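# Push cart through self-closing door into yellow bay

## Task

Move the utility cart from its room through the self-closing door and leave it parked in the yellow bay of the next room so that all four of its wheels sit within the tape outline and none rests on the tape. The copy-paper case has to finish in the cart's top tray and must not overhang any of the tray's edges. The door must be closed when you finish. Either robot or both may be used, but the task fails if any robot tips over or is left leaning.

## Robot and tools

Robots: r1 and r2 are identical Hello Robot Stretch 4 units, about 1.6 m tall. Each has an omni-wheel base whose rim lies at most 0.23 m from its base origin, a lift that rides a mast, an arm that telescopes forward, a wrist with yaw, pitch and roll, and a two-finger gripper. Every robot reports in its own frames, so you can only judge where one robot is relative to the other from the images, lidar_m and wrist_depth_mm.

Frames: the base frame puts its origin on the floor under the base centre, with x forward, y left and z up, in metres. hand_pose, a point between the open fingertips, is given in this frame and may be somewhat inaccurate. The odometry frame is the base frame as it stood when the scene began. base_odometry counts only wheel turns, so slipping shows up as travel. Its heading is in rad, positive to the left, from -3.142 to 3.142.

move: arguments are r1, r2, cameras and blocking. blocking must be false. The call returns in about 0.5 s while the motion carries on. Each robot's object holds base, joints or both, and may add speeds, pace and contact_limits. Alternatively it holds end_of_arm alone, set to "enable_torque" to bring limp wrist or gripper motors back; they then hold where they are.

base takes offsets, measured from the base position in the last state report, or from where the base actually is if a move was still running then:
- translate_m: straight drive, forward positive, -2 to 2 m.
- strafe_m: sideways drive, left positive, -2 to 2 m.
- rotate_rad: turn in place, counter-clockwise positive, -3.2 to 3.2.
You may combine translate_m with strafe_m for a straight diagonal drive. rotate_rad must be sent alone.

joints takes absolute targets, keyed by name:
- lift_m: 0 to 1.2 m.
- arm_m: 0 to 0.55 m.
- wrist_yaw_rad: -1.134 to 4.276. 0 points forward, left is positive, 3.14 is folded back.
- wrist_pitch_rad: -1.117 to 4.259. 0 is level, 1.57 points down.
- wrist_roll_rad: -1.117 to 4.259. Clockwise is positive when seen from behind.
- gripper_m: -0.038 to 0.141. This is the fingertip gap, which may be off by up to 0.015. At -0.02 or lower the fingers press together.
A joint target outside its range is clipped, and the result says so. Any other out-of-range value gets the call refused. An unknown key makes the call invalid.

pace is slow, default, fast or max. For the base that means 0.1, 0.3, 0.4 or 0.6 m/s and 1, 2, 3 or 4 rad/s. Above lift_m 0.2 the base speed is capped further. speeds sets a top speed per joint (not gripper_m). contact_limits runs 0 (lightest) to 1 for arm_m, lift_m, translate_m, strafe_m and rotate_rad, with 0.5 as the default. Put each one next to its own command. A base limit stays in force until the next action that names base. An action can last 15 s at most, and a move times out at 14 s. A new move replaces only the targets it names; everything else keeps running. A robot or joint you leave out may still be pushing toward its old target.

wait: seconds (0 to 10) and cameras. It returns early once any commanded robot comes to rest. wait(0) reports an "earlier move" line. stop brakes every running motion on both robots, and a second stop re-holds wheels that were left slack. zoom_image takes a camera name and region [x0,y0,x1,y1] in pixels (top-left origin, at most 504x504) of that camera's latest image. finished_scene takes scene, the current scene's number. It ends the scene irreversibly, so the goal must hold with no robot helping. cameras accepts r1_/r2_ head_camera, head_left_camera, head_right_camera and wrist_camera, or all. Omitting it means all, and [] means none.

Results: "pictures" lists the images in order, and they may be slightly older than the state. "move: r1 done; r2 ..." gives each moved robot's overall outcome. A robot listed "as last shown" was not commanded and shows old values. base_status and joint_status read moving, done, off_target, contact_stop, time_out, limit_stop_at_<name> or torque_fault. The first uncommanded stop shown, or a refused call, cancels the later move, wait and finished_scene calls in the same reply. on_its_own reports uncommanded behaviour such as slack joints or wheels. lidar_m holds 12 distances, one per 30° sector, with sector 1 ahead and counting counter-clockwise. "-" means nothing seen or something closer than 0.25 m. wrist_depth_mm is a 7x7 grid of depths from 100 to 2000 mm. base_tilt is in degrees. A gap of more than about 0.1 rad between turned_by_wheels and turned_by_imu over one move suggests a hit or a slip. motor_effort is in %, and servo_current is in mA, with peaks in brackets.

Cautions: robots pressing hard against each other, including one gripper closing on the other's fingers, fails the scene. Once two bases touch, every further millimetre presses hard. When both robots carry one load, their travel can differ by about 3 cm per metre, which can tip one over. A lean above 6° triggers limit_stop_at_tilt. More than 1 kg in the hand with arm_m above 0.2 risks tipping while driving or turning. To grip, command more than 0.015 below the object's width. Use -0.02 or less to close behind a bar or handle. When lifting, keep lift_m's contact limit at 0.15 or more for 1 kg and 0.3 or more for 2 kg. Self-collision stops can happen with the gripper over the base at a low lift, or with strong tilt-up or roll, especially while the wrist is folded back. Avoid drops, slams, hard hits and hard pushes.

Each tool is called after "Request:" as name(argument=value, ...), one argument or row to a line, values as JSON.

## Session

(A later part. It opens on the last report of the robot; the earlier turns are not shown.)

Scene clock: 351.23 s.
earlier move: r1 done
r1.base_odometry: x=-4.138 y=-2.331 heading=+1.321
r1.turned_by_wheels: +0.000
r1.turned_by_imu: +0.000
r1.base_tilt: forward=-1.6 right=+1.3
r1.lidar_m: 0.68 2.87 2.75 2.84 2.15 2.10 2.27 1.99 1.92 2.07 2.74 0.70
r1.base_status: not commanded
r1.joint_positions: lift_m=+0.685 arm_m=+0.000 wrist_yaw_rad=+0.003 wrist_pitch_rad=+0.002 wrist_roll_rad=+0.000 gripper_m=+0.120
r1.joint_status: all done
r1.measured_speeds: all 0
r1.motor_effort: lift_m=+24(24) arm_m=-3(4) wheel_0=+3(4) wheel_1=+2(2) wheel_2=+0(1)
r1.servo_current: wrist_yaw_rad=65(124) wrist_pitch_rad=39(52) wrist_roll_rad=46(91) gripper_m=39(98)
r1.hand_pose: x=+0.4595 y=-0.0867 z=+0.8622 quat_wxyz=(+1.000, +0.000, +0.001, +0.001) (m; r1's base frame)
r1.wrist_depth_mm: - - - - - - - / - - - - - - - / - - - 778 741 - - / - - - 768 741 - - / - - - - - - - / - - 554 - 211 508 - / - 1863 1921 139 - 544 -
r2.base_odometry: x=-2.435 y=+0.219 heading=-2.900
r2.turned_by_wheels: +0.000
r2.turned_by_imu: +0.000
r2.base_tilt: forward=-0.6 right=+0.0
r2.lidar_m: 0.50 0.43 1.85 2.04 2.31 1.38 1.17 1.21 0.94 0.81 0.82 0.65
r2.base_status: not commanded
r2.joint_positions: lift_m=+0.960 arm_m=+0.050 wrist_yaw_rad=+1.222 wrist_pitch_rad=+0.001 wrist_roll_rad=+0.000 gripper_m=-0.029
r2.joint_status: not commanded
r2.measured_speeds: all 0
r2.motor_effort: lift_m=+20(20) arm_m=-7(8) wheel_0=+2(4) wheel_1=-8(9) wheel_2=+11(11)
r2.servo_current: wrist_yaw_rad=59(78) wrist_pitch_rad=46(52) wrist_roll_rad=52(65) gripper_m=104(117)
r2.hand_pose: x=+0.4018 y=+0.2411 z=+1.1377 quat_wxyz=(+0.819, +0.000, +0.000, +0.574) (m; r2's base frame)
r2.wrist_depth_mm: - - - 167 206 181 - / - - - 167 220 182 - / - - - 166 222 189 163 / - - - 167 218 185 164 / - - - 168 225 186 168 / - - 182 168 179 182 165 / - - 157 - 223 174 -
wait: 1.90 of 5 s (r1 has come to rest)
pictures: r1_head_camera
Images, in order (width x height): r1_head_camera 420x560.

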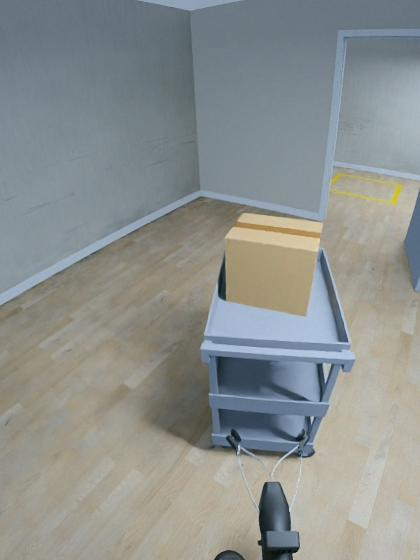

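Request:
move(
  blocking=false,
  cameras=[],
  r1={"base":{"rotate_rad":-0.084},"joints":{"wrist_roll_rad":1.57}},
)

Request:
wait(
  seconds=5,
  cameras=[],
)

Request:
move(
  blocking=false,
  cameras=[],
  r1={"base":{"translate_m":0.08,"strafe_m":-0.045},"pace":"slow"},
)

Request:
wait(
  seconds=5,
  cameras=["r1_head_camera","r1_wrist_camera"],
)

Scene clock: 361.00 s.
move: r1 moving
r1.base_odometry: x=-4.138 y=-2.331 heading=+1.237
r1.turned_by_wheels: -0.084
r1.turned_by_imu: -0.084
r1.base_tilt: forward=-1.6 right=+1.3
r1.lidar_m: 0.68 2.90 2.75 2.87 2.20 2.11 2.19 2.05 1.93 2.02 2.73 0.73
r1.base_status: rotate_rad moving
r1.joint_positions: lift_m=+0.685 arm_m=+0.000 wrist_yaw_rad=+0.002 wrist_pitch_rad=+0.002 wrist_roll_rad=+0.582 gripper_m=+0.120
r1.joint_status: wrist_roll_rad moving
r1.measured_speeds: translate_m=+0.000 strafe_m=+0.000 rotate_rad=+0.000 lift_m=+0.000 arm_m=+0.000 wrist_yaw_rad=+0.000 wrist_pitch_rad=+0.000 wrist_roll_rad=+1.820
r1.motor_effort: lift_m=+24(24) arm_m=-2(2) wheel_0=+5(8) wheel_1=+1(9) wheel_2=+0(6)
r1.servo_current: wrist_yaw_rad=46(59) wrist_pitch_rad=46(52) wrist_roll_rad=78(124) gripper_m=46(46)
r1.hand_pose: x=+0.4595 y=-0.0868 z=+0.8622 quat_wxyz=(+0.958, +0.287, +0.001, +0.001) (m; r1's base frame)
r1.wrist_depth_mm: - - - - - - - / - - - - - - - / - - - 741 - - - / - - 778 759 496 - - / - - 798 539 1098 - 1808 / - - 484 - 191 544 1430 / - - - 144 - - 1138
r2: as last shown
r2.base_tilt: forward=-0.6 right=+0.1
r2.lidar_m: 0.52 0.41 1.85 2.03 2.36 1.39 1.20 1.21 0.94 0.81 0.80 0.67
r2.motor_effort: lift_m=+20(20) arm_m=-7(8) wheel_0=+3(4) wheel_1=-9(9) wheel_2=+10(11)
r2.servo_current: wrist_yaw_rad=46(72) wrist_pitch_rad=39(46) wrist_roll_rad=33(52) gripper_m=117(117)
r2.wrist_depth_mm: - - - 167 207 181 - / - - - 167 220 182 - / - - - 166 222 189 163 / - - - 167 218 185 164 / - - - 168 226 186 168 / - - 182 169 179 182 165 / - - 157 - 221 173 -
pictures: none
No camera images: "cameras" was empty.

Scene clock: 362.03 s.
earlier move: r1 done
r1.base_odometry: x=-4.138 y=-2.331 heading=+1.237
r1.turned_by_wheels: +0.000
r1.turned_by_imu: +0.000
r1.base_tilt: forward=-1.6 right=+1.3
r1.lidar_m: 0.68 2.93 2.73 2.85 2.22 2.10 2.19 2.04 1.93 2.03 2.71 0.74
r1.base_status: done
r1.joint_positions: lift_m=+0.685 arm_m=+0.000 wrist_yaw_rad=+0.002 wrist_pitch_rad=+0.002 wrist_roll_rad=+1.568 gripper_m=+0.120
r1.joint_status: all done
r1.measured_speeds: all 0
r1.motor_effort: lift_m=+24(24) arm_m=-2(2) wheel_0=+3(8) wheel_1=+3(9) wheel_2=+0(6)
r1.servo_current: wrist_yaw_rad=52(72) wrist_pitch_rad=46(52) wrist_roll_rad=52(124) gripper_m=46(52)
r1.hand_pose: x=+0.4595 y=-0.0868 z=+0.8622 quat_wxyz=(+0.708, +0.706, +0.001, +0.000) (m; r1's base frame)
r1.wrist_depth_mm: - - - - - 1661 1182 / - - - - - 741 1138 / - - - 539 - - 544 / - - 741 535 - - 549 / - - 768 539 - - 549 / - - 798 788 198 212 544 / - - - 145 - - 554
r2.base_odometry: x=-2.435 y=+0.219 heading=-2.900
r2.turned_by_wheels: +0.000
r2.turned_by_imu: +0.000
r2.base_tilt: forward=-0.6 right=+0.0
r2.lidar_m: 0.51 0.40 1.84 2.04 2.33 1.39 1.20 1.19 0.96 0.81 0.79 0.66
r2.base_status: not commanded
r2.joint_positions: lift_m=+0.960 arm_m=+0.050 wrist_yaw_rad=+1.222 wrist_pitch_rad=+0.001 wrist_roll_rad=+0.000 gripper_m=-0.029
r2.joint_status: not commanded
r2.measured_speeds: all 0
r2.motor_effort: lift_m=+20(20) arm_m=-7(8) wheel_0=+2(4) wheel_1=-9(9) wheel_2=+11(11)
r2.servo_current: wrist_yaw_rad=65(72) wrist_pitch_rad=39(46) wrist_roll_rad=39(52) gripper_m=104(117)
r2.hand_pose: x=+0.4018 y=+0.2411 z=+1.1377 quat_wxyz=(+0.819, +0.000, +0.000, +0.574) (m; r2's base frame)
r2.wrist_depth_mm: - - - 167 207 181 - / - - - 167 220 182 - / - - - 166 221 188 163 / - - - 167 219 185 163 / - - - 168 225 186 168 / - - 181 169 179 181 165 / - - 157 - 221 173 -
wait: 1.03 of 5 s (r1 has come to rest)
pictures: none
No camera images: "cameras" was empty.

Scene clock: 362.53 s.
move: r1 moving
r1.base_odometry: x=-4.127 y=-2.322 heading=+1.238
r1.turned_by_wheels: +0.000
r1.turned_by_imu: +0.000
r1.base_tilt: forward=-1.6 right=+1.3
r1.lidar_m: 0.68 2.91 2.74 2.85 2.24 2.12 2.21 2.06 1.92 2.00 2.72 0.72
r1.base_status: translate_m moving; strafe_m moving
r1.joint_positions: lift_m=+0.685 arm_m=+0.000 wrist_yaw_rad=+0.002 wrist_pitch_rad=+0.002 wrist_roll_rad=+1.568 gripper_m=+0.120
r1.joint_status: not commanded
r1.measured_speeds: translate_m=+0.048 strafe_m=-0.027 rotate_rad=-0.001 lift_m=+0.000 arm_m=+0.000 wrist_yaw_rad=+0.000 wrist_pitch_rad=+0.000 wrist_roll_rad=+0.000
r1.motor_effort: lift_m=+24(24) arm_m=-2(2) wheel_0=+6(9) wheel_1=+3(4) wheel_2=-4(6)
r1.servo_current: wrist_yaw_rad=46(59) wrist_pitch_rad=33(46) wrist_roll_rad=46(65) gripper_m=46(46)
r1.hand_pose: x=+0.4595 y=-0.0868 z=+0.8622 quat_wxyz=(+0.708, +0.706, +0.001, +0.000) (m; r1's base frame)
r1.wrist_depth_mm: - - - - - 1661 1205 / - - - - - 750 1078 / - - - 525 - - 535 / - - 732 530 - - 530 / - - 759 530 - - 535 / - - 768 768 198 213 539 / - - - 145 - 1756 -
r2: as last shown
r2.lidar_m: 0.50 0.42 1.86 2.02 2.31 1.38 1.20 1.20 0.94 0.80 0.79 0.65
r2.motor_effort: lift_m=+20(20) arm_m=-7(8) wheel_0=+3(3) wheel_1=-8(9) wheel_2=+11(11)
r2.servo_current: wrist_yaw_rad=72(72) wrist_pitch_rad=39(46) wrist_roll_rad=39(59) gripper_m=117(117)
r2.wrist_depth_mm: - - - 167 207 180 - / - - - 167 220 182 - / - - - 166 222 189 163 / - - - 167 218 185 163 / - - - 168 225 186 168 / - - 182 169 179 182 164 / - - 157 - 221 174 -
pictures: none
No camera images: "cameras" was empty.

Scene clock: 364.10 s.
earlier move: r1 done
r1.base_odometry: x=-4.069 y=-2.270 heading=+1.238
r1.turned_by_wheels: +0.000
r1.turned_by_imu: +0.000
r1.base_tilt: forward=-1.6 right=+1.3
r1.lidar_m: 0.61 0.66 2.76 2.87 2.32 2.20 2.29 2.02 1.93 2.02 2.68 0.63
r1.base_status: done
r1.joint_positions: lift_m=+0.685 arm_m=+0.000 wrist_yaw_rad=+0.002 wrist_pitch_rad=+0.002 wrist_roll_rad=+1.568 gripper_m=+0.120
r1.joint_status: not commanded
r1.measured_speeds: all 0
r1.motor_effort: lift_m=+24(24) arm_m=-2(2) wheel_0=+3(9) wheel_1=+4(5) wheel_2=-3(7)
r1.servo_current: wrist_yaw_rad=39(65) wrist_pitch_rad=46(52) wrist_roll_rad=46(65) gripper_m=33(46)
r1.hand_pose: x=+0.4595 y=-0.0868 z=+0.8622 quat_wxyz=(+0.708, +0.706, +0.001, +0.000) (m; r1's base frame)
r1.wrist_depth_mm: - - - - - 1708 1205 / - - - - - 1618 1229 / - - - - 1025 469 - / - - 661 661 - - - / - - 676 676 - - - / - - 691 399 194 197 - / - - - 145 - - -
r2.base_odometry: x=-2.435 y=+0.219 heading=-2.900
r2.turned_by_wheels: +0.000
r2.turned_by_imu: +0.000
r2.base_tilt: forward=-0.7 right=+0.0
r2.lidar_m: 0.51 0.42 1.84 2.04 2.32 1.36 1.20 1.18 0.92 0.81 0.80 0.67
r2.base_status: not commanded
r2.joint_positions: lift_m=+0.960 arm_m=+0.050 wrist_yaw_rad=+1.222 wrist_pitch_rad=+0.001 wrist_roll_rad=+0.000 gripper_m=-0.029
r2.joint_status: not commanded
r2.measured_speeds: all 0
r2.motor_effort: lift_m=+20(20) arm_m=-7(8) wheel_0=+3(4) wheel_1=-9(9) wheel_2=+11(11)
r2.servo_current: wrist_yaw_rad=52(72) wrist_pitch_rad=39(46) wrist_roll_rad=46(59) gripper_m=111(117)
r2.hand_pose: x=+0.4018 y=+0.2411 z=+1.1377 quat_wxyz=(+0.819, +0.000, +0.000, +0.574) (m; r2's base frame)
r2.wrist_depth_mm: - - - 167 207 181 - / - - - 167 221 182 - / - - - 166 222 189 163 / - - - 167 219 185 164 / - - - 168 225 186 168 / - - 182 169 179 182 165 / - - 157 - 221 173 -
wait: 1.57 of 5 s (r1 has come to rest)
pictures: r1_head_camera, r1_wrist_camera
Images, in order (width x height): r1_head_camera 420x560, r1_wrist_camera 616x392.

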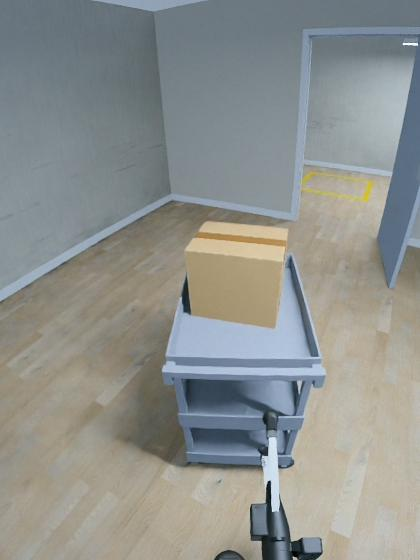

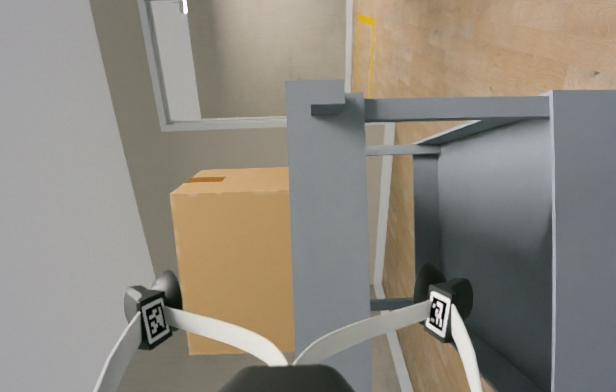

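Request:
move(
  blocking=false,
  cameras=[],
  r1={"joints":{"lift_m":0.672,"arm_m":0.15},"pace":"slow","contact_limits":{"arm_m":0.1}},
)

Request:
wait(
  seconds=5,
  cameras=["r1_wrist_camera"],
)

Scene clock: 378.50 s.
move: r1 moving
r1.base_odometry: x=-4.069 y=-2.270 heading=+1.238
r1.turned_by_wheels: +0.000
r1.turned_by_imu: +0.000
r1.base_tilt: forward=-1.6 right=+1.3
r1.lidar_m: 0.61 0.65 2.76 2.86 2.31 2.20 2.25 2.04 1.94 2.00 2.69 0.62
r1.base_status: not commanded
r1.joint_positions: lift_m=+0.673 arm_m=+0.013 wrist_yaw_rad=+0.002 wrist_pitch_rad=+0.002 wrist_roll_rad=+1.568 gripper_m=+0.120
r1.joint_status: lift_m moving; arm_m moving
r1.measured_speeds: translate_m=+0.000 strafe_m=+0.000 rotate_rad=+0.000 lift_m=-0.005 arm_m=+0.049 wrist_yaw_rad=+0.000 wrist_pitch_rad=+0.000 wrist_roll_rad=+0.000
r1.motor_effort: lift_m=+12(22) arm_m=+5(7) wheel_0=+3(4) wheel_1=+4(4) wheel_2=-3(3)
r1.servo_current: wrist_yaw_rad=46(59) wrist_pitch_rad=46(46) wrist_roll_rad=59(65) gripper_m=46(46)
r1.contact_limits: arm_m 0.1
r1.hand_pose: x=+0.4721 y=-0.0868 z=+0.8501 quat_wxyz=(+0.708, +0.706, +0.001, +0.000) (m; r1's base frame)
r1.wrist_depth_mm: - - - - - 1661 1205 / - - - - - 1537 1160 / - - - 445 - - - / - - 647 449 - - - / - - 668 449 - - - / - - 676 389 198 197 - / - - - 144 - - -
r2: as last shown
r2.base_tilt: forward=-0.6 right=+0.0
r2.lidar_m: 0.50 0.42 1.83 1.99 2.35 1.39 1.18 1.20 0.93 0.80 0.80 0.63
r2.motor_effort: lift_m=+20(20) arm_m=-7(8) wheel_0=+3(3) wheel_1=-9(9) wheel_2=+11(11)
r2.servo_current: wrist_yaw_rad=52(65) wrist_pitch_rad=39(46) wrist_roll_rad=46(59) gripper_m=111(117)
r2.wrist_depth_mm: - - - 167 207 180 - / - - - 167 220 182 - / - - - 167 222 189 163 / - - - 167 218 185 163 / - - - 168 225 186 168 / - - 182 169 179 182 165 / - - 157 - 221 173 -
pictures: none
No camera images: "cameras" was empty.

Scene clock: 380.77 s.
earlier move: r1 done
r1.base_odometry: x=-4.069 y=-2.270 heading=+1.238
r1.turned_by_wheels: +0.000
r1.turned_by_imu: +0.000
r1.base_tilt: forward=-1.6 right=+1.3
r1.lidar_m: 0.62 0.66 2.75 2.87 2.31 2.20 2.28 2.03 1.94 2.00 2.65 0.63
r1.base_status: not commanded
r1.joint_positions: lift_m=+0.672 arm_m=+0.150 wrist_yaw_rad=+0.002 wrist_pitch_rad=+0.002 wrist_roll_rad=+1.568 gripper_m=+0.120
r1.joint_status: all done
r1.measured_speeds: all 0
r1.motor_effort: lift_m=+12(22) arm_m=+5(7) wheel_0=+3(4) wheel_1=+4(4) wheel_2=-3(3)
r1.servo_current: wrist_yaw_rad=52(72) wrist_pitch_rad=39(59) wrist_roll_rad=46(65) gripper_m=39(46)
r1.contact_limits: arm_m 0.1
r1.hand_pose: x=+0.6094 y=-0.0868 z=+0.8501 quat_wxyz=(+0.708, +0.706, +0.001, +0.000) (m; r1's base frame)
r1.wrist_depth_mm: - - - 244 - 1618 1118 / - - - - 312 615 - / - - - - - - - / - 585 504 247 - - - / - - 525 248 310 - - / - 530 544 250 194 196 - / - 569 569 145 - - -
r2.base_odometry: x=-2.435 y=+0.219 heading=-2.900
r2.turned_by_wheels: +0.000
r2.turned_by_imu: +0.000
r2.base_tilt: forward=-0.6 right=+0.0
r2.lidar_m: 0.50 0.40 1.84 2.01 2.33 1.42 1.19 1.22 0.92 0.80 0.82 0.64
r2.base_status: not commanded
r2.joint_positions: lift_m=+0.960 arm_m=+0.050 wrist_yaw_rad=+1.222 wrist_pitch_rad=+0.001 wrist_roll_rad=+0.000 gripper_m=-0.029
r2.joint_status: not commanded
r2.measured_speeds: all 0
r2.motor_effort: lift_m=+20(20) arm_m=-7(8) wheel_0=+4(4) wheel_1=-8(9) wheel_2=+10(11)
r2.servo_current: wrist_yaw_rad=59(72) wrist_pitch_rad=33(46) wrist_roll_rad=52(65) gripper_m=111(117)
r2.hand_pose: x=+0.4018 y=+0.2411 z=+1.1377 quat_wxyz=(+0.819, +0.000, +0.000, +0.574) (m; r2's base frame)
r2.wrist_depth_mm: - - - 167 207 180 - / - - - 167 220 182 - / - - - 167 222 189 163 / - - - 167 218 185 163 / - - - 168 225 185 168 / - - 182 168 179 182 164 / - - 157 - 221 174 -
wait: 2.27 of 5 s (r1 has come to rest)
pictures: r1_wrist_camera
Images, in order (width x height): r1_wrist_camera 616x392.

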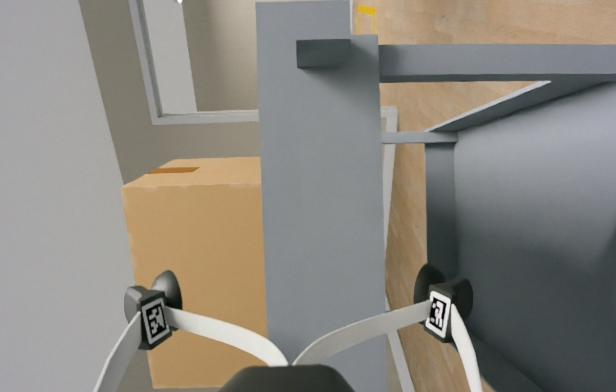

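Request:
move(
  blocking=false,
  cameras=[],
  r1={"joints":{"lift_m":0.656}},
)

Request:
wait(
  seconds=3,
  cameras=[],
)

Request:
move(
  blocking=false,
  cameras=[],
  r1={"joints":{"arm_m":0.215},"pace":"slow","contact_limits":{"arm_m":0.1}},
)

Request:
wait(
  seconds=5,
  cameras=["r1_wrist_camera","r1_head_camera"],
)

Scene clock: 389.43 s.
move: r1 moving
r1.base_odometry: x=-4.069 y=-2.270 heading=+1.238
r1.turned_by_wheels: +0.000
r1.turned_by_imu: +0.000
r1.base_tilt: forward=-1.6 right=+1.3
r1.lidar_m: 0.60 0.64 2.76 2.85 2.30 2.19 2.30 2.03 1.93 2.02 2.66 0.66
r1.base_status: not commanded
r1.joint_positions: lift_m=+0.656 arm_m=+0.150 wrist_yaw_rad=+0.002 wrist_pitch_rad=+0.002 wrist_roll_rad=+1.568 gripper_m=+0.120
r1.joint_status: lift_m moving
r1.measured_speeds: all 0
r1.motor_effort: lift_m=+13(13) arm_m=+4(5) wheel_0=+4(4) wheel_1=+3(4) wheel_2=-3(3)
r1.servo_current: wrist_yaw_rad=39(65) wrist_pitch_rad=39(46) wrist_roll_rad=52(65) gripper_m=46(46)
r1.contact_limits: arm_m 0.1
r1.hand_pose: x=+0.6094 y=-0.0868 z=+0.8341 quat_wxyz=(+0.708, +0.706, +0.001, +0.000) (m; r1's base frame)
r1.wrist_depth_mm: - - - 243 - 1576 1118 / - - - 304 312 477 - / - - - 306 - - - / - 512 504 304 - - - / - 525 521 309 - - - / - 530 249 - 198 196 - / - 564 574 145 - - -
r2: as last shown
r2.base_tilt: forward=-0.6 right=+0.1
r2.lidar_m: 0.49 0.42 1.86 2.02 2.34 1.39 1.19 1.22 0.96 0.82 0.80 0.65
r2.motor_effort: lift_m=+20(20) arm_m=-7(7) wheel_0=+3(3) wheel_1=-9(9) wheel_2=+11(11)
r2.servo_current: wrist_yaw_rad=52(65) wrist_pitch_rad=39(52) wrist_roll_rad=52(52) gripper_m=104(111)
r2.wrist_depth_mm: - - - 167 207 181 - / - - - 167 220 182 - / - - - 167 221 189 163 / - - - 167 218 185 163 / - - - 168 225 186 168 / - - 182 169 179 182 165 / - - 157 - 220 174 -
pictures: none
No camera images: "cameras" was empty.

Scene clock: 389.67 s.
earlier move: r1 done
r1.base_odometry: x=-4.069 y=-2.270 heading=+1.238
r1.turned_by_wheels: +0.000
r1.turned_by_imu: +0.000
r1.base_tilt: forward=-1.6 right=+1.2
r1.lidar_m: 0.61 0.63 2.75 2.84 2.31 2.19 2.28 2.03 1.93 2.02 2.68 0.65
r1.base_status: not commanded
r1.joint_positions: lift_m=+0.656 arm_m=+0.150 wrist_yaw_rad=+0.002 wrist_pitch_rad=+0.002 wrist_roll_rad=+1.568 gripper_m=+0.120
r1.joint_status: all done
r1.measured_speeds: all 0
r1.motor_effort: lift_m=+12(13) arm_m=+4(5) wheel_0=+3(4) wheel_1=+3(4) wheel_2=-3(3)
r1.servo_current: wrist_yaw_rad=59(65) wrist_pitch_rad=46(46) wrist_roll_rad=52(65) gripper_m=39(46)
r1.contact_limits: arm_m 0.1
r1.hand_pose: x=+0.6094 y=-0.0868 z=+0.8341 quat_wxyz=(+0.708, +0.706, +0.001, +0.000) (m; r1's base frame)
r1.wrist_depth_mm: - - - 245 - 1537 1098 / - - - 303 312 477 - / - - - 307 - - - / - 508 508 306 - - - / - 530 517 309 - - - / - 535 248 - 198 196 - / - 564 569 144 - - -
r2.base_odometry: x=-2.435 y=+0.219 heading=-2.900
r2.turned_by_wheels: +0.000
r2.turned_by_imu: +0.000
r2.base_tilt: forward=-0.6 right=+0.0
r2.lidar_m: 0.49 0.43 1.87 1.99 2.34 1.40 1.18 1.19 0.93 0.79 0.80 0.63
r2.base_status: not commanded
r2.joint_positions: lift_m=+0.960 arm_m=+0.050 wrist_yaw_rad=+1.222 wrist_pitch_rad=+0.001 wrist_roll_rad=+0.000 gripper_m=-0.029
r2.joint_status: not commanded
r2.measured_speeds: all 0
r2.motor_effort: lift_m=+20(20) arm_m=-7(8) wheel_0=+3(3) wheel_1=-9(9) wheel_2=+11(11)
r2.servo_current: wrist_yaw_rad=52(65) wrist_pitch_rad=39(52) wrist_roll_rad=46(52) gripper_m=111(111)
r2.hand_pose: x=+0.4018 y=+0.2411 z=+1.1377 quat_wxyz=(+0.819, +0.000, +0.000, +0.574) (m; r2's base frame)
r2.wrist_depth_mm: - - - 167 206 181 - / - - - 167 220 182 - / - - - 166 223 189 163 / - - - 167 219 185 163 / - - - 168 225 186 168 / - - 182 168 179 182 165 / - - 157 - 221 174 -
wait: 0.23 of 3 s (r1 has come to rest)
pictures: none
No camera images: "cameras" was empty.

Scene clock: 390.17 s.
move: r1 moving
r1.base_odometry: x=-4.069 y=-2.270 heading=+1.238
r1.turned_by_wheels: +0.000
r1.turned_by_imu: +0.000
r1.base_tilt: forward=-1.6 right=+1.3
r1.lidar_m: 0.61 0.68 2.77 2.88 2.32 2.20 2.28 2.04 1.95 2.01 2.66 0.64
r1.base_status: not commanded
r1.joint_positions: lift_m=+0.656 arm_m=+0.163 wrist_yaw_rad=+0.002 wrist_pitch_rad=+0.002 wrist_roll_rad=+1.568 gripper_m=+0.120
r1.joint_status: arm_m moving
r1.measured_speeds: translate_m=+0.000 strafe_m=+0.000 rotate_rad=+0.000 lift_m=+0.000 arm_m=+0.049 wrist_yaw_rad=+0.000 wrist_pitch_rad=+0.000 wrist_roll_rad=+0.000
r1.motor_effort: lift_m=+12(13) arm_m=+5(7) wheel_0=+4(4) wheel_1=+4(4) wheel_2=-3(3)
r1.servo_current: wrist_yaw_rad=52(59) wrist_pitch_rad=39(46) wrist_roll_rad=52(59) gripper_m=39(46)
r1.contact_limits: arm_m 0.1
r1.hand_pose: x=+0.6221 y=-0.0868 z=+0.8341 quat_wxyz=(+0.708, +0.706, +0.001, +0.000) (m; r1's base frame)
r1.wrist_depth_mm: - - - - - 1366 1060 / - - - 293 307 1397 - / - - - 294 - - - / - 500 492 296 - - - / - 512 508 297 - - - / - 517 236 - 198 196 - / - 554 549 145 - - -
r2: as last shown
r2.base_tilt: forward=-0.6 right=+0.1
r2.lidar_m: 0.48 0.42 1.86 2.02 2.34 1.40 1.19 1.20 0.93 0.81 0.80 0.67
r2.motor_effort: lift_m=+20(20) arm_m=-8(8) wheel_0=+3(3) wheel_1=-8(9) wheel_2=+11(11)
r2.servo_current: wrist_yaw_rad=46(65) wrist_pitch_rad=46(46) wrist_roll_rad=59(59) gripper_m=104(111)
r2.wrist_depth_mm: - - - 167 206 181 - / - - - 167 220 182 - / - - - 166 222 188 163 / - - - 167 218 185 164 / - - - 168 226 186 168 / - - 181 168 179 182 164 / - - 157 - 221 174 -
pictures: none
No camera images: "cameras" was empty.

Scene clock: 391.57 s.
earlier move: r1 done
r1.base_odometry: x=-4.069 y=-2.270 heading=+1.238
r1.turned_by_wheels: +0.000
r1.turned_by_imu: +0.000
r1.base_tilt: forward=-1.6 right=+1.2
r1.lidar_m: 0.60 0.66 2.76 2.86 2.31 2.20 2.29 2.05 1.94 2.02 2.66 0.63
r1.base_status: not commanded
r1.joint_positions: lift_m=+0.656 arm_m=+0.215 wrist_yaw_rad=+0.002 wrist_pitch_rad=+0.002 wrist_roll_rad=+1.568 gripper_m=+0.120
r1.joint_status: all done
r1.measured_speeds: all 0
r1.motor_effort: lift_m=+13(13) arm_m=+5(8) wheel_0=+3(4) wheel_1=+3(4) wheel_2=-3(3)
r1.servo_current: wrist_yaw_rad=46(72) wrist_pitch_rad=39(52) wrist_roll_rad=46(65) gripper_m=46(46)
r1.contact_limits: arm_m 0.1
r1.hand_pose: x=+0.6744 y=-0.0868 z=+0.8341 quat_wxyz=(+0.708, +0.706, +0.001, +0.000) (m; r1's base frame)
r1.wrist_depth_mm: - - - 239 245 246 247 / - - - 239 - 1863 - / - - - 240 241 - - / - 439 442 242 243 - - / - 452 452 244 245 - - / - 466 183 244 194 197 - / - 492 496 147 - - -
r2.base_odometry: x=-2.435 y=+0.219 heading=-2.900
r2.turned_by_wheels: +0.000
r2.turned_by_imu: +0.000
r2.base_tilt: forward=-0.6 right=+0.0
r2.lidar_m: 0.50 0.41 1.85 2.02 2.31 1.38 1.20 1.19 0.92 0.82 0.81 0.65
r2.base_status: not commanded
r2.joint_positions: lift_m=+0.960 arm_m=+0.050 wrist_yaw_rad=+1.222 wrist_pitch_rad=+0.001 wrist_roll_rad=+0.000 gripper_m=-0.029
r2.joint_status: not commanded
r2.measured_speeds: all 0
r2.motor_effort: lift_m=+20(20) arm_m=-7(8) wheel_0=+3(4) wheel_1=-8(9) wheel_2=+10(11)
r2.servo_current: wrist_yaw_rad=65(72) wrist_pitch_rad=46(46) wrist_roll_rad=46(59) gripper_m=111(111)
r2.hand_pose: x=+0.4018 y=+0.2411 z=+1.1377 quat_wxyz=(+0.819, +0.000, +0.000, +0.574) (m; r2's base frame)
r2.wrist_depth_mm: - - - 167 206 181 - / - - - 167 220 182 - / - - - 166 222 188 163 / - - - 167 219 185 163 / - - - 168 225 185 168 / - - 182 169 179 182 165 / - - 157 - 221 174 -
wait: 1.40 of 5 s (r1 has come to rest)
pictures: r1_head_camera, r1_wrist_camera
Images, in order (width x height): r1_head_camera 420x560, r1_wrist_camera 616x392.

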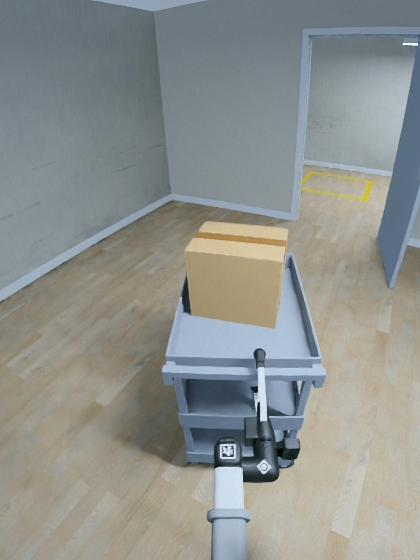

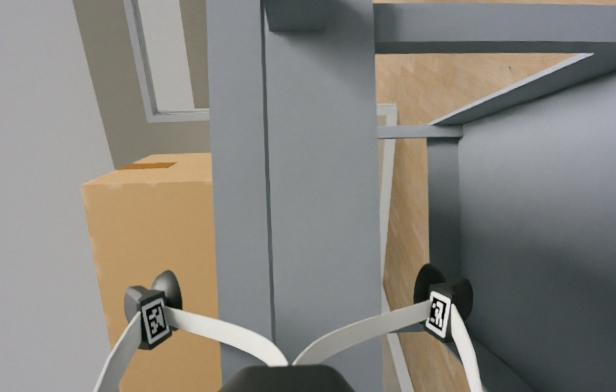

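Request:
zoom_image(
  camera="r1_wrist_camera",
  region=[80, 0, 480, 392],
)

Request:
zoom_image(
  camera="r1_head_camera",
  region=[150, 320, 350, 480],
)

Scaled by 1.260.

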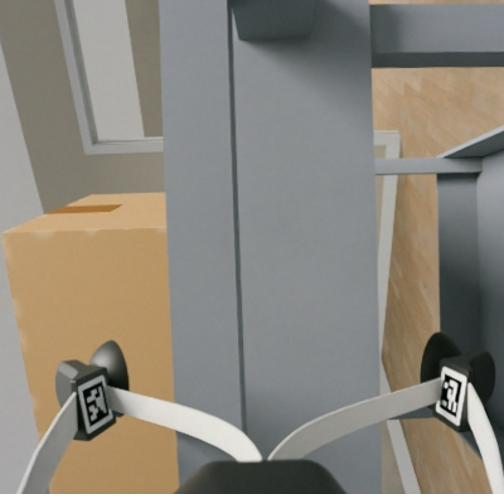

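Scaled by 2.520 from the camera's 420x560 image, which has a finer 600x800 frame.

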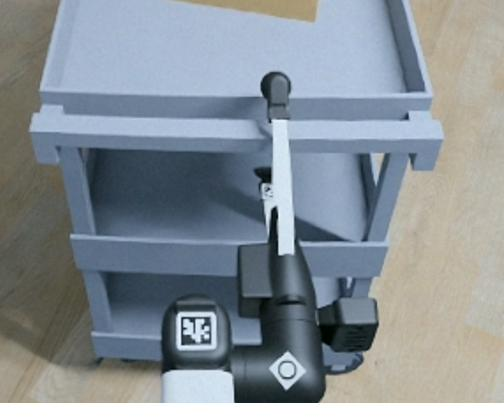

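Request:
move(
  blocking=false,
  cameras=[],
  r1={"joints":{"arm_m":0.12}},
)

Request:
wait(
  seconds=4,
  cameras=[],
)

Request:
move(
  blocking=false,
  cameras=[],
  r1={"joints":{"lift_m":0.69}},
)

Request:
wait(
  seconds=4,
  cameras=["r1_wrist_camera"],
)

Request:
zoom_image(
  camera="r1_wrist_camera",
  region=[120, 0, 520, 392],
)

Scene clock: 423.40 s.
move: r1 moving
r1.base_odometry: x=-4.069 y=-2.270 heading=+1.238
r1.turned_by_wheels: +0.000
r1.turned_by_imu: +0.000
r1.base_tilt: forward=-1.6 right=+1.3
r1.lidar_m: 0.60 0.66 2.75 2.85 2.30 2.20 2.30 2.05 1.93 1.98 2.67 0.64
r1.base_status: not commanded
r1.joint_positions: lift_m=+0.656 arm_m=+0.164 wrist_yaw_rad=+0.002 wrist_pitch_rad=+0.002 wrist_roll_rad=+1.568 gripper_m=+0.120
r1.joint_status: arm_m moving
r1.measured_speeds: translate_m=+0.000 strafe_m=+0.000 rotate_rad=+0.000 lift_m=+0.000 arm_m=-0.189 wrist_yaw_rad=+0.000 wrist_pitch_rad=+0.000 wrist_roll_rad=+0.000
r1.motor_effort: lift_m=+13(13) arm_m=-5(6) wheel_0=+3(4) wheel_1=+4(4) wheel_2=-3(3)
r1.servo_current: wrist_yaw_rad=39(59) wrist_pitch_rad=46(46) wrist_roll_rad=39(59) gripper_m=52(52)
r1.hand_pose: x=+0.6239 y=-0.0868 z=+0.8341 quat_wxyz=(+0.708, +0.706, +0.001, +0.000) (m; r1's base frame)
r1.wrist_depth_mm: - - - - 283 283 283 / - - - - - 1661 - / - - - 279 - - - / - 477 477 282 - - - / - 504 500 283 - - - / - 512 224 225 195 198 - / - 544 549 144 - - -
r2: as last shown
r2.lidar_m: 0.51 0.40 1.84 2.01 2.32 1.37 1.20 1.19 0.94 0.80 0.79 0.67
r2.motor_effort: lift_m=+20(20) arm_m=-7(8) wheel_0=+3(3) wheel_1=-9(9) wheel_2=+11(11)
r2.servo_current: wrist_yaw_rad=65(65) wrist_pitch_rad=39(46) wrist_roll_rad=52(59) gripper_m=104(111)
r2.wrist_depth_mm: - - - 167 207 181 - / - - - 167 220 182 - / - - - 166 223 188 163 / - - - 167 218 185 163 / - - - 168 225 186 168 / - - 182 168 179 182 165 / - - 157 - 221 174 -
pictures: none
No camera images: "cameras" was empty.

Scene clock: 424.17 s.
earlier move: r1 done
r1.base_odometry: x=-4.069 y=-2.270 heading=+1.238
r1.turned_by_wheels: +0.000
r1.turned_by_imu: +0.000
r1.base_tilt: forward=-1.5 right=+1.3
r1.lidar_m: 0.60 0.67 2.76 2.88 2.31 2.20 2.30 2.06 1.92 2.03 2.68 0.63
r1.base_status: not commanded
r1.joint_positions: lift_m=+0.656 arm_m=+0.120 wrist_yaw_rad=+0.002 wrist_pitch_rad=+0.002 wrist_roll_rad=+1.568 gripper_m=+0.120
r1.joint_status: all done
r1.measured_speeds: all 0
r1.motor_effort: lift_m=+12(13) arm_m=-4(7) wheel_0=+3(4) wheel_1=+3(4) wheel_2=-3(3)
r1.servo_current: wrist_yaw_rad=39(72) wrist_pitch_rad=39(52) wrist_roll_rad=46(72) gripper_m=39(52)
r1.hand_pose: x=+0.5795 y=-0.0868 z=+0.8341 quat_wxyz=(+0.708, +0.706, +0.001, +0.000) (m; r1's base frame)
r1.wrist_depth_mm: - - - - - 1618 1160 / - - - 338 351 362 366 / - - - 336 - - - / - - 539 338 - - - / - 559 549 340 - - - / - 564 559 - 211 196 - / - - 591 144 - - -
r2.base_odometry: x=-2.435 y=+0.219 heading=-2.900
r2.turned_by_wheels: +0.000
r2.turned_by_imu: +0.000
r2.base_tilt: forward=-0.6 right=+0.1
r2.lidar_m: 0.50 0.42 1.84 2.01 2.29 1.38 1.19 1.21 0.92 0.80 0.80 0.63
r2.base_status: not commanded
r2.joint_positions: lift_m=+0.960 arm_m=+0.050 wrist_yaw_rad=+1.222 wrist_pitch_rad=+0.001 wrist_roll_rad=+0.000 gripper_m=-0.029
r2.joint_status: not commanded
r2.measured_speeds: all 0
r2.motor_effort: lift_m=+20(20) arm_m=-8(8) wheel_0=+3(4) wheel_1=-8(9) wheel_2=+10(11)
r2.servo_current: wrist_yaw_rad=65(65) wrist_pitch_rad=39(46) wrist_roll_rad=39(59) gripper_m=104(111)
r2.hand_pose: x=+0.4018 y=+0.2411 z=+1.1377 quat_wxyz=(+0.819, +0.000, +0.000, +0.574) (m; r2's base frame)
r2.wrist_depth_mm: - - - 167 207 181 - / - - - 167 220 182 - / - - - 167 223 189 163 / - - - 167 218 185 163 / - - - 167 225 185 168 / - - 182 168 179 181 165 / - - 157 - 221 173 -
wait: 0.77 of 4 s (r1 has come to rest)
pictures: none
No camera images: "cameras" was empty.

Scene clock: 424.67 s.
move: r1 moving
r1.base_odometry: x=-4.069 y=-2.270 heading=+1.238
r1.turned_by_wheels: +0.000
r1.turned_by_imu: +0.000
r1.base_tilt: forward=-1.6 right=+1.3
r1.lidar_m: 0.61 0.65 2.76 2.88 2.31 2.20 2.29 2.03 1.93 2.02 2.67 0.63
r1.base_status: not commanded
r1.joint_positions: lift_m=+0.685 arm_m=+0.120 wrist_yaw_rad=+0.002 wrist_pitch_rad=+0.002 wrist_roll_rad=+1.568 gripper_m=+0.120
r1.joint_status: lift_m moving
r1.measured_speeds: translate_m=+0.000 strafe_m=+0.000 rotate_rad=+0.000 lift_m=+0.056 arm_m=+0.000 wrist_yaw_rad=+0.000 wrist_pitch_rad=+0.000 wrist_roll_rad=+0.000
r1.motor_effort: lift_m=+24(26) arm_m=-4(5) wheel_0=+3(4) wheel_1=+3(4) wheel_2=-3(3)
r1.servo_current: wrist_yaw_rad=46(59) wrist_pitch_rad=46(46) wrist_roll_rad=59(59) gripper_m=46(46)
r1.hand_pose: x=+0.5795 y=-0.0868 z=+0.8628 quat_wxyz=(+0.708, +0.706, +0.001, +0.000) (m; r1's base frame)
r1.wrist_depth_mm: - - - - - 1708 1205 / - - - 277 343 362 366 / - - - - - - - / - - 544 278 - - - / - - 554 281 342 - - / - - 564 281 191 196 - / - - 597 145 - - -
r2: as last shown
r2.base_tilt: forward=-0.6 right=+0.0
r2.lidar_m: 0.51 0.40 1.84 2.04 2.33 1.40 1.22 1.21 0.94 0.80 0.81 0.63
r2.motor_effort: lift_m=+20(20) arm_m=-7(8) wheel_0=+3(3) wheel_1=-9(9) wheel_2=+11(11)
r2.servo_current: wrist_yaw_rad=65(72) wrist_pitch_rad=39(46) wrist_roll_rad=39(59) gripper_m=117(117)
r2.wrist_depth_mm: - - - 167 207 181 - / - - - 167 220 182 - / - - - 167 221 188 163 / - - - 167 219 185 164 / - - - 168 225 186 167 / - - 181 168 179 181 165 / - - 157 - 221 173 -
pictures: none
No camera images: "cameras" was empty.

Scene clock: 425.13 s.
earlier move: r1 done
r1.base_odometry: x=-4.069 y=-2.270 heading=+1.238
r1.turned_by_wheels: +0.000
r1.turned_by_imu: +0.000
r1.base_tilt: forward=-1.6 right=+1.3
r1.lidar_m: 0.62 0.64 2.72 2.86 2.32 2.20 2.27 2.03 1.94 2.01 2.68 0.63
r1.base_status: not commanded
r1.joint_positions: lift_m=+0.690 arm_m=+0.120 wrist_yaw_rad=+0.002 wrist_pitch_rad=+0.002 wrist_roll_rad=+1.568 gripper_m=+0.120
r1.joint_status: all done
r1.measured_speeds: all 0
r1.motor_effort: lift_m=+24(26) arm_m=-4(5) wheel_0=+4(4) wheel_1=+3(4) wheel_2=-3(3)
r1.servo_current: wrist_yaw_rad=46(65) wrist_pitch_rad=46(52) wrist_roll_rad=46(59) gripper_m=46(52)
r1.hand_pose: x=+0.5795 y=-0.0868 z=+0.8671 quat_wxyz=(+0.708, +0.706, +0.001, +0.000) (m; r1's base frame)
r1.wrist_depth_mm: - - - - - 1756 1229 / - - - - 345 362 368 / - - - - 338 - - / - - 544 535 - - - / - - 554 549 342 - - / - - 564 281 192 196 - / - - 591 145 - - -
r2.base_odometry: x=-2.435 y=+0.219 heading=-2.900
r2.turned_by_wheels: +0.000
r2.turned_by_imu: +0.000
r2.base_tilt: forward=-0.6 right=+0.1
r2.lidar_m: 0.50 0.41 1.84 2.05 2.30 1.39 1.21 1.19 0.95 0.79 0.82 0.65
r2.base_status: not commanded
r2.joint_positions: lift_m=+0.960 arm_m=+0.050 wrist_yaw_rad=+1.222 wrist_pitch_rad=+0.001 wrist_roll_rad=+0.000 gripper_m=-0.029
r2.joint_status: not commanded
r2.measured_speeds: all 0
r2.motor_effort: lift_m=+20(20) arm_m=-7(8) wheel_0=+3(3) wheel_1=-8(9) wheel_2=+10(11)
r2.servo_current: wrist_yaw_rad=52(72) wrist_pitch_rad=33(46) wrist_roll_rad=52(59) gripper_m=104(117)
r2.hand_pose: x=+0.4018 y=+0.2411 z=+1.1377 quat_wxyz=(+0.819, +0.000, +0.000, +0.574) (m; r2's base frame)
r2.wrist_depth_mm: - - - 167 207 181 - / - - - 167 221 182 - / - - - 166 222 188 163 / - - - 167 218 185 163 / - - - 168 225 186 168 / - - 183 169 179 182 165 / - - 157 - 221 174 -
wait: 0.47 of 4 s (r1 has come to rest)
pictures: r1_wrist_camera
Images, in order (width x height): r1_wrist_camera 616x392.

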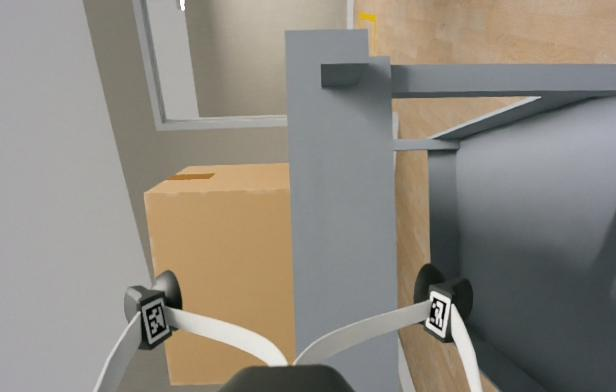

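Scaled by 1.260.

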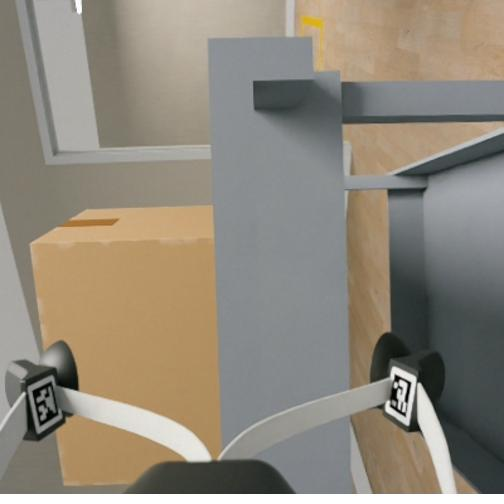

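Request:
move(
  blocking=false,
  cameras=[],
  r1={"joints":{"arm_m":0.222,"lift_m":0.686},"pace":"slow","contact_limits":{"arm_m":0.1}},
)

Request:
wait(
  seconds=5,
  cameras=["r1_wrist_camera","r1_head_camera"],
)

Request:
zoom_image(
  camera="r1_wrist_camera",
  region=[120, 0, 520, 392],
)

Scene clock: 433.90 s.
move: r1 moving
r1.base_odometry: x=-4.069 y=-2.270 heading=+1.238
r1.turned_by_wheels: +0.000
r1.turned_by_imu: +0.000
r1.base_tilt: forward=-1.6 right=+1.3
r1.lidar_m: 0.62 0.65 2.74 2.87 2.31 2.19 2.28 2.03 1.95 2.01 2.64 0.62
r1.base_status: not commanded
r1.joint_positions: lift_m=+0.686 arm_m=+0.133 wrist_yaw_rad=+0.002 wrist_pitch_rad=+0.002 wrist_roll_rad=+1.568 gripper_m=+0.120
r1.joint_status: lift_m moving; arm_m moving
r1.measured_speeds: translate_m=+0.000 strafe_m=+0.000 rotate_rad=+0.000 lift_m=+0.000 arm_m=+0.049 wrist_yaw_rad=+0.000 wrist_pitch_rad=+0.000 wrist_roll_rad=+0.000
r1.motor_effort: lift_m=+13(23) arm_m=+4(7) wheel_0=+3(4) wheel_1=+3(4) wheel_2=-3(3)
r1.servo_current: wrist_yaw_rad=52(65) wrist_pitch_rad=39(46) wrist_roll_rad=46(59) gripper_m=39(46)
r1.contact_limits: arm_m 0.1
r1.hand_pose: x=+0.5921 y=-0.0868 z=+0.8641 quat_wxyz=(+0.708, +0.706, +0.001, +0.000) (m; r1's base frame)
r1.wrist_depth_mm: - - - - - 1708 1205 / - - - 272 334 334 336 / - - - - 330 - - / - - 530 267 330 - - / - - 539 535 330 - - / - - 559 268 193 196 - / - - 585 145 - - -
r2: as last shown
r2.lidar_m: 0.48 0.42 1.86 2.04 2.31 1.40 1.20 1.20 0.93 0.82 0.82 0.64
r2.motor_effort: lift_m=+20(20) arm_m=-7(8) wheel_0=+3(3) wheel_1=-9(9) wheel_2=+11(11)
r2.servo_current: wrist_yaw_rad=59(65) wrist_pitch_rad=46(46) wrist_roll_rad=46(52) gripper_m=111(111)
r2.wrist_depth_mm: - - - 167 207 181 - / - - - 167 220 182 - / - - - 167 223 189 163 / - - - 167 218 185 164 / - - - 168 224 185 168 / - - 182 168 179 181 165 / - - 157 - 220 173 -
pictures: none
No camera images: "cameras" was empty.

Scene clock: 435.70 s.
earlier move: r1 done
r1.base_odometry: x=-4.069 y=-2.270 heading=+1.238
r1.turned_by_wheels: +0.000
r1.turned_by_imu: +0.000
r1.base_tilt: forward=-1.6 right=+1.3
r1.lidar_m: 0.61 0.66 2.75 2.85 2.33 2.20 2.30 2.05 1.94 1.99 2.66 0.63
r1.base_status: not commanded
r1.joint_positions: lift_m=+0.686 arm_m=+0.222 wrist_yaw_rad=+0.002 wrist_pitch_rad=+0.002 wrist_roll_rad=+1.568 gripper_m=+0.120
r1.joint_status: all done
r1.measured_speeds: all 0
r1.motor_effort: lift_m=+12(23) arm_m=+5(8) wheel_0=+3(4) wheel_1=+3(4) wheel_2=-3(3)
r1.servo_current: wrist_yaw_rad=59(65) wrist_pitch_rad=39(52) wrist_roll_rad=52(72) gripper_m=46(52)
r1.contact_limits: arm_m 0.1
r1.hand_pose: x=+0.6814 y=-0.0868 z=+0.8641 quat_wxyz=(+0.708, +0.706, +0.001, +0.000) (m; r1's base frame)
r1.wrist_depth_mm: - - - 233 234 241 241 / - - - 235 236 1756 1229 / - - - 235 236 - - / - 436 439 236 236 - - / - 452 449 177 237 - - / - 452 462 177 238 196 - / - 480 488 144 241 - -
r2.base_odometry: x=-2.435 y=+0.219 heading=-2.900
r2.turned_by_wheels: +0.000
r2.turned_by_imu: +0.000
r2.base_tilt: forward=-0.6 right=+0.0
r2.lidar_m: 0.51 0.43 1.84 2.03 2.34 1.38 1.19 1.19 0.91 0.79 0.80 0.66
r2.base_status: not commanded
r2.joint_positions: lift_m=+0.960 arm_m=+0.050 wrist_yaw_rad=+1.222 wrist_pitch_rad=+0.001 wrist_roll_rad=+0.000 gripper_m=-0.029
r2.joint_status: not commanded
r2.measured_speeds: all 0
r2.motor_effort: lift_m=+20(20) arm_m=-7(8) wheel_0=+3(4) wheel_1=-9(9) wheel_2=+10(11)
r2.servo_current: wrist_yaw_rad=59(72) wrist_pitch_rad=39(46) wrist_roll_rad=46(52) gripper_m=104(117)
r2.hand_pose: x=+0.4018 y=+0.2411 z=+1.1377 quat_wxyz=(+0.819, +0.000, +0.000, +0.574) (m; r2's base frame)
r2.wrist_depth_mm: - - - 167 208 181 - / - - - 167 220 183 - / - - - 166 222 189 163 / - - - 167 218 185 164 / - - - 168 225 185 168 / - - 182 169 179 182 165 / - - 157 - 220 173 -
wait: 1.80 of 5 s (r1 has come to rest)
pictures: r1_head_camera, r1_wrist_camera
Images, in order (width x height): r1_head_camera 420x560, r1_wrist_camera 616x392.

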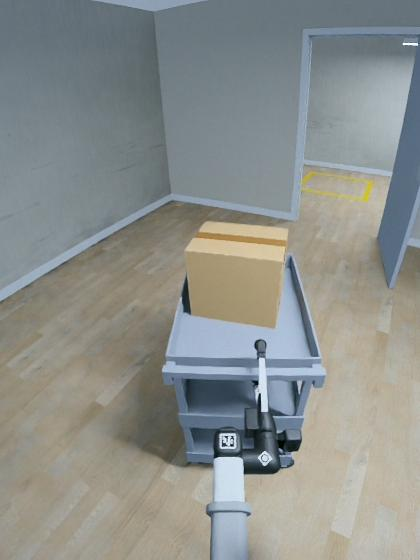

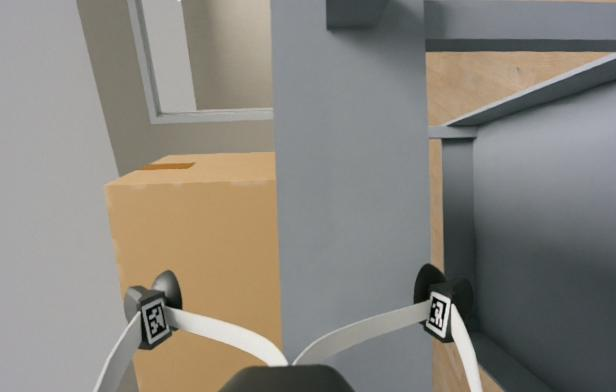

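Scaled by 1.260.

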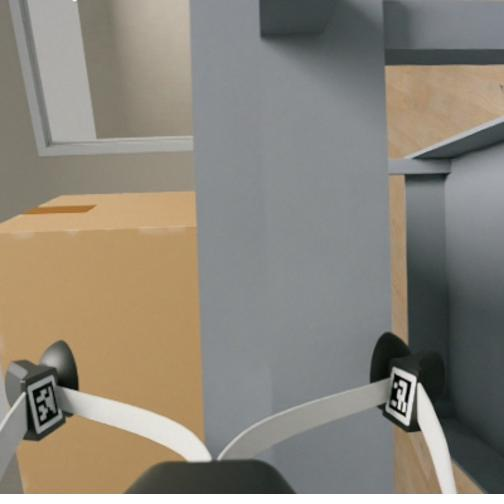

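Request:
move(
  blocking=false,
  cameras=[],
  r1={"joints":{"gripper_m":-0.03}},
)

Request:
wait(
  seconds=4,
  cameras=["r1_wrist_camera","r1_head_camera"],
)

Scene clock: 440.60 s.
move: r1 moving
r1.base_odometry: x=-4.069 y=-2.270 heading=+1.238
r1.turned_by_wheels: +0.000
r1.turned_by_imu: +0.000
r1.base_tilt: forward=-1.6 right=+1.3
r1.lidar_m: 0.62 0.70 2.76 2.86 2.32 2.19 2.29 2.04 1.92 1.99 2.67 0.64
r1.base_status: not commanded
r1.joint_positions: lift_m=+0.686 arm_m=+0.222 wrist_yaw_rad=+0.002 wrist_pitch_rad=+0.002 wrist_roll_rad=+1.568 gripper_m=+0.106
r1.joint_status: gripper_m moving
r1.measured_speeds: all 0
r1.motor_effort: lift_m=+12(12) arm_m=+5(5) wheel_0=+4(4) wheel_1=+3(4) wheel_2=-3(3)
r1.servo_current: wrist_yaw_rad=52(65) wrist_pitch_rad=39(46) wrist_roll_rad=39(65) gripper_m=91(91)
r1.contact_limits: arm_m 0.1
r1.hand_pose: x=+0.6814 y=-0.0868 z=+0.8641 quat_wxyz=(+0.708, +0.706, +0.001, +0.000) (m; r1's base frame)
r1.wrist_depth_mm: - - - - 234 241 243 / - - - 233 235 1708 1229 / - - - 235 236 - - / - 436 436 236 236 - - / - 449 449 177 236 - - / - 459 459 178 213 - - / - 488 484 142 240 634 -
r2: as last shown
r2.lidar_m: 0.50 0.41 1.86 2.04 2.34 1.35 1.19 1.19 0.93 0.80 0.82 0.64
r2.motor_effort: lift_m=+20(20) arm_m=-8(8) wheel_0=+3(3) wheel_1=-8(9) wheel_2=+11(11)
r2.servo_current: wrist_yaw_rad=59(72) wrist_pitch_rad=46(52) wrist_roll_rad=46(52) gripper_m=104(111)
r2.wrist_depth_mm: - - - 167 207 181 - / - - - 167 220 182 - / - - - 166 222 189 163 / - - - 167 219 185 164 / - - - 168 225 186 168 / - - 182 169 179 182 165 / - - 157 - 221 174 -
pictures: none
No camera images: "cameras" was empty.

Scene clock: 442.33 s.
earlier move: r1 done
r1.base_odometry: x=-4.069 y=-2.270 heading=+1.237
r1.turned_by_wheels: +0.000
r1.turned_by_imu: +0.000
r1.base_tilt: forward=-1.6 right=+1.3
r1.lidar_m: 0.61 0.66 2.76 2.83 2.26 2.19 2.28 2.04 1.94 2.03 2.67 0.64
r1.base_status: not commanded
r1.joint_positions: lift_m=+0.686 arm_m=+0.222 wrist_yaw_rad=+0.001 wrist_pitch_rad=+0.009 wrist_roll_rad=+1.568 gripper_m=-0.029
r1.joint_status: all done
r1.measured_speeds: all 0
r1.motor_effort: lift_m=+15(15) arm_m=-4(5) wheel_0=+0(4) wheel_1=+1(4) wheel_2=-1(4)
r1.servo_current: wrist_yaw_rad=46(72) wrist_pitch_rad=52(65) wrist_roll_rad=59(65) gripper_m=78(182)
r1.contact_limits: arm_m 0.1
r1.hand_pose: x=+0.6813 y=-0.0872 z=+0.8619 quat_wxyz=(+0.708, +0.706, +0.003, -0.003) (m; r1's base frame)
r1.wrist_depth_mm: - - - - 224 241 242 / - - - - 228 1618 1182 / - - - 168 229 - - / - 427 430 168 230 - - / - 442 442 170 232 - - / - 462 206 193 182 - - / - 155 484 144 234 140 -
r2.base_odometry: x=-2.435 y=+0.219 heading=-2.900
r2.turned_by_wheels: +0.000
r2.turned_by_imu: +0.000
r2.base_tilt: forward=-0.6 right=+0.0
r2.lidar_m: 0.50 0.43 1.83 2.00 2.32 1.39 1.20 1.21 0.94 0.80 0.80 0.65
r2.base_status: not commanded
r2.joint_positions: lift_m=+0.960 arm_m=+0.050 wrist_yaw_rad=+1.222 wrist_pitch_rad=+0.001 wrist_roll_rad=+0.000 gripper_m=-0.029
r2.joint_status: not commanded
r2.measured_speeds: all 0
r2.motor_effort: lift_m=+20(20) arm_m=-7(8) wheel_0=+3(3) wheel_1=-9(9) wheel_2=+10(11)
r2.servo_current: wrist_yaw_rad=59(78) wrist_pitch_rad=46(52) wrist_roll_rad=39(59) gripper_m=111(117)
r2.hand_pose: x=+0.4018 y=+0.2411 z=+1.1377 quat_wxyz=(+0.819, +0.000, +0.000, +0.574) (m; r2's base frame)
r2.wrist_depth_mm: - - - 167 207 180 - / - - - 167 220 182 - / - - - 166 222 189 163 / - - - 167 219 185 163 / - - - 168 224 186 168 / - - 181 168 179 182 165 / - - 157 - 221 174 -
wait: 1.73 of 4 s (r1 has come to rest)
pictures: r1_head_camera, r1_wrist_camera
Images, in order (width x height): r1_head_camera 420x560, r1_wrist_camera 616x392.

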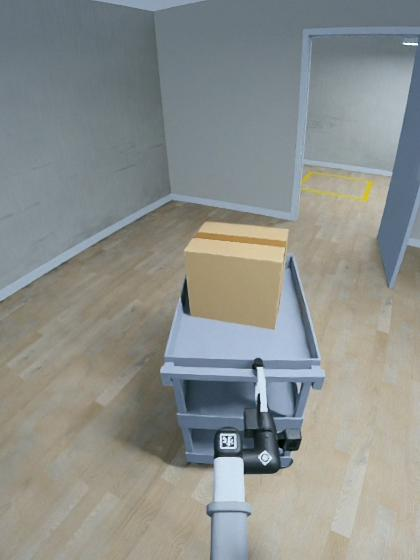

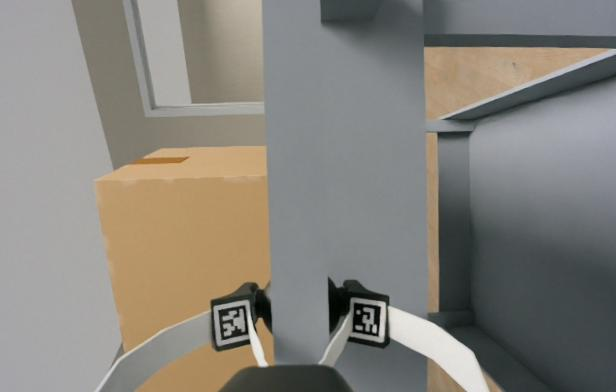

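Request:
move(
  blocking=false,
  cameras=[],
  r1={"base":{"translate_m":0.042,"strafe_m":0.193},"joints":{"wrist_yaw_rad":-0.225},"speeds":{"wrist_yaw_rad":0.1},"pace":"slow"},
)

Request:
wait(
  seconds=6,
  cameras=["r1_wrist_camera","r1_head_camera"],
)

Scene clock: 486.77 s.
move: r1 moving
r1.base_odometry: x=-4.080 y=-2.263 heading=+1.237
r1.turned_by_wheels: -0.001
r1.turned_by_imu: -0.001
r1.base_tilt: forward=-1.6 right=+1.3
r1.lidar_m: 0.59 0.66 2.73 2.86 2.31 2.19 2.28 2.06 1.94 2.03 2.65 0.64
r1.base_status: translate_m moving; strafe_m moving
r1.joint_positions: lift_m=+0.686 arm_m=+0.222 wrist_yaw_rad=-0.041 wrist_pitch_rad=+0.009 wrist_roll_rad=+1.568 gripper_m=-0.029
r1.joint_status: wrist_yaw_rad moving
r1.measured_speeds: translate_m=+0.010 strafe_m=+0.049 rotate_rad=+0.002 lift_m=+0.000 arm_m=+0.000 wrist_yaw_rad=-0.100 wrist_pitch_rad=+0.000 wrist_roll_rad=+0.000
r1.motor_effort: lift_m=+15(15) arm_m=-4(4) wheel_0=-10(12) wheel_1=+4(6) wheel_2=-2(3)
r1.servo_current: wrist_yaw_rad=59(78) wrist_pitch_rad=59(59) wrist_roll_rad=46(65) gripper_m=85(85)
r1.contact_limits: arm_m 0.1
r1.hand_pose: x=+0.6774 y=-0.0992 z=+0.8619 quat_wxyz=(+0.708, +0.706, -0.011, -0.018) (m; r1's base frame)
r1.wrist_depth_mm: - - - 229 229 238 239 / - - - - 230 1708 1160 / - - - 170 230 - - / - 430 430 170 232 - - / - 442 442 171 233 - - / - 455 204 193 181 - - / - 154 473 143 233 - -
r2: as last shown
r2.lidar_m: 0.49 0.42 1.85 2.02 2.30 1.40 1.20 1.19 0.93 0.79 0.81 0.63
r2.motor_effort: lift_m=+20(20) arm_m=-7(8) wheel_0=+2(3) wheel_1=-8(9) wheel_2=+10(11)
r2.servo_current: wrist_yaw_rad=59(65) wrist_pitch_rad=39(46) wrist_roll_rad=46(59) gripper_m=111(117)
r2.wrist_depth_mm: - - - 167 206 181 - / - - - 167 220 182 - / - - - 167 222 189 163 / - - - 167 218 186 164 / - - - 168 224 186 168 / - - 182 169 179 182 165 / - - 157 - 221 173 -
pictures: none
No camera images: "cameras" was empty.

Scene clock: 489.47 s.
earlier move: r1 done
r1.base_odometry: x=-4.238 y=-2.167 heading=+1.237
r1.turned_by_wheels: +0.000
r1.turned_by_imu: -0.001
r1.base_tilt: forward=-1.6 right=+1.2
r1.lidar_m: 0.57 2.73 2.58 2.64 2.25 2.14 2.23 2.25 2.12 2.22 2.75 0.61
r1.base_status: done
r1.joint_positions: lift_m=+0.686 arm_m=+0.222 wrist_yaw_rad=-0.231 wrist_pitch_rad=+0.009 wrist_roll_rad=+1.568 gripper_m=-0.029
r1.joint_status: all done
r1.measured_speeds: all 0
r1.motor_effort: lift_m=+16(16) arm_m=+5(5) wheel_0=-4(14) wheel_1=+2(6) wheel_2=-8(12)
r1.servo_current: wrist_yaw_rad=65(85) wrist_pitch_rad=52(65) wrist_roll_rad=59(65) gripper_m=59(85)
r1.contact_limits: arm_m 0.1
r1.hand_pose: x=+0.6535 y=-0.1512 z=+0.8619 quat_wxyz=(+0.703, +0.702, -0.078, -0.085) (m; r1's base frame)
r1.wrist_depth_mm: - - - 237 238 263 1078 / - - - 235 237 1708 1229 / - - - 233 235 - - / - 430 433 231 233 - - / - 433 436 170 231 - - / - 449 204 185 182 - - / - 452 459 - 227 126 -
r2.base_odometry: x=-2.435 y=+0.219 heading=-2.900
r2.turned_by_wheels: +0.000
r2.turned_by_imu: +0.000
r2.base_tilt: forward=-0.6 right=+0.1
r2.lidar_m: 0.51 0.42 1.88 2.07 2.33 1.39 1.21 1.19 0.95 0.79 0.80 0.66
r2.base_status: not commanded
r2.joint_positions: lift_m=+0.960 arm_m=+0.050 wrist_yaw_rad=+1.222 wrist_pitch_rad=+0.001 wrist_roll_rad=+0.000 gripper_m=-0.029
r2.joint_status: not commanded
r2.measured_speeds: all 0
r2.motor_effort: lift_m=+20(20) arm_m=-7(8) wheel_0=+3(4) wheel_1=-9(9) wheel_2=+11(11)
r2.servo_current: wrist_yaw_rad=52(65) wrist_pitch_rad=46(46) wrist_roll_rad=39(65) gripper_m=111(117)
r2.hand_pose: x=+0.4018 y=+0.2411 z=+1.1377 quat_wxyz=(+0.819, +0.000, +0.000, +0.574) (m; r2's base frame)
r2.wrist_depth_mm: - - - 167 207 181 - / - - - 167 220 183 - / - - - 167 222 189 163 / - - - 167 219 185 164 / - - - 169 226 186 168 / - - - 168 179 182 166 / - - 157 - 221 173 -
wait: 2.70 of 6 s (r1 has come to rest)
pictures: r1_head_camera, r1_wrist_camera
Images, in order (width x height): r1_head_camera 420x560, r1_wrist_camera 616x392.

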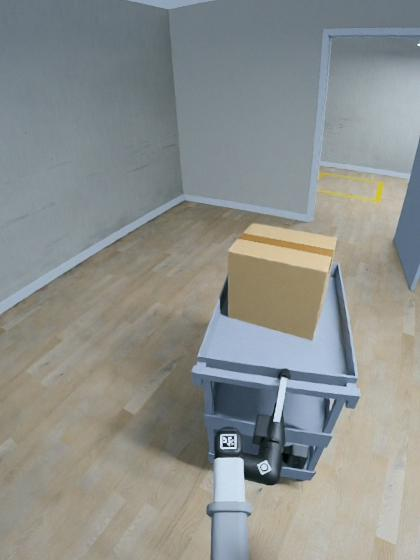

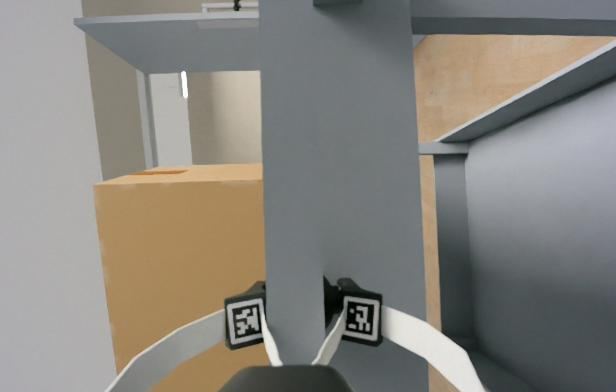

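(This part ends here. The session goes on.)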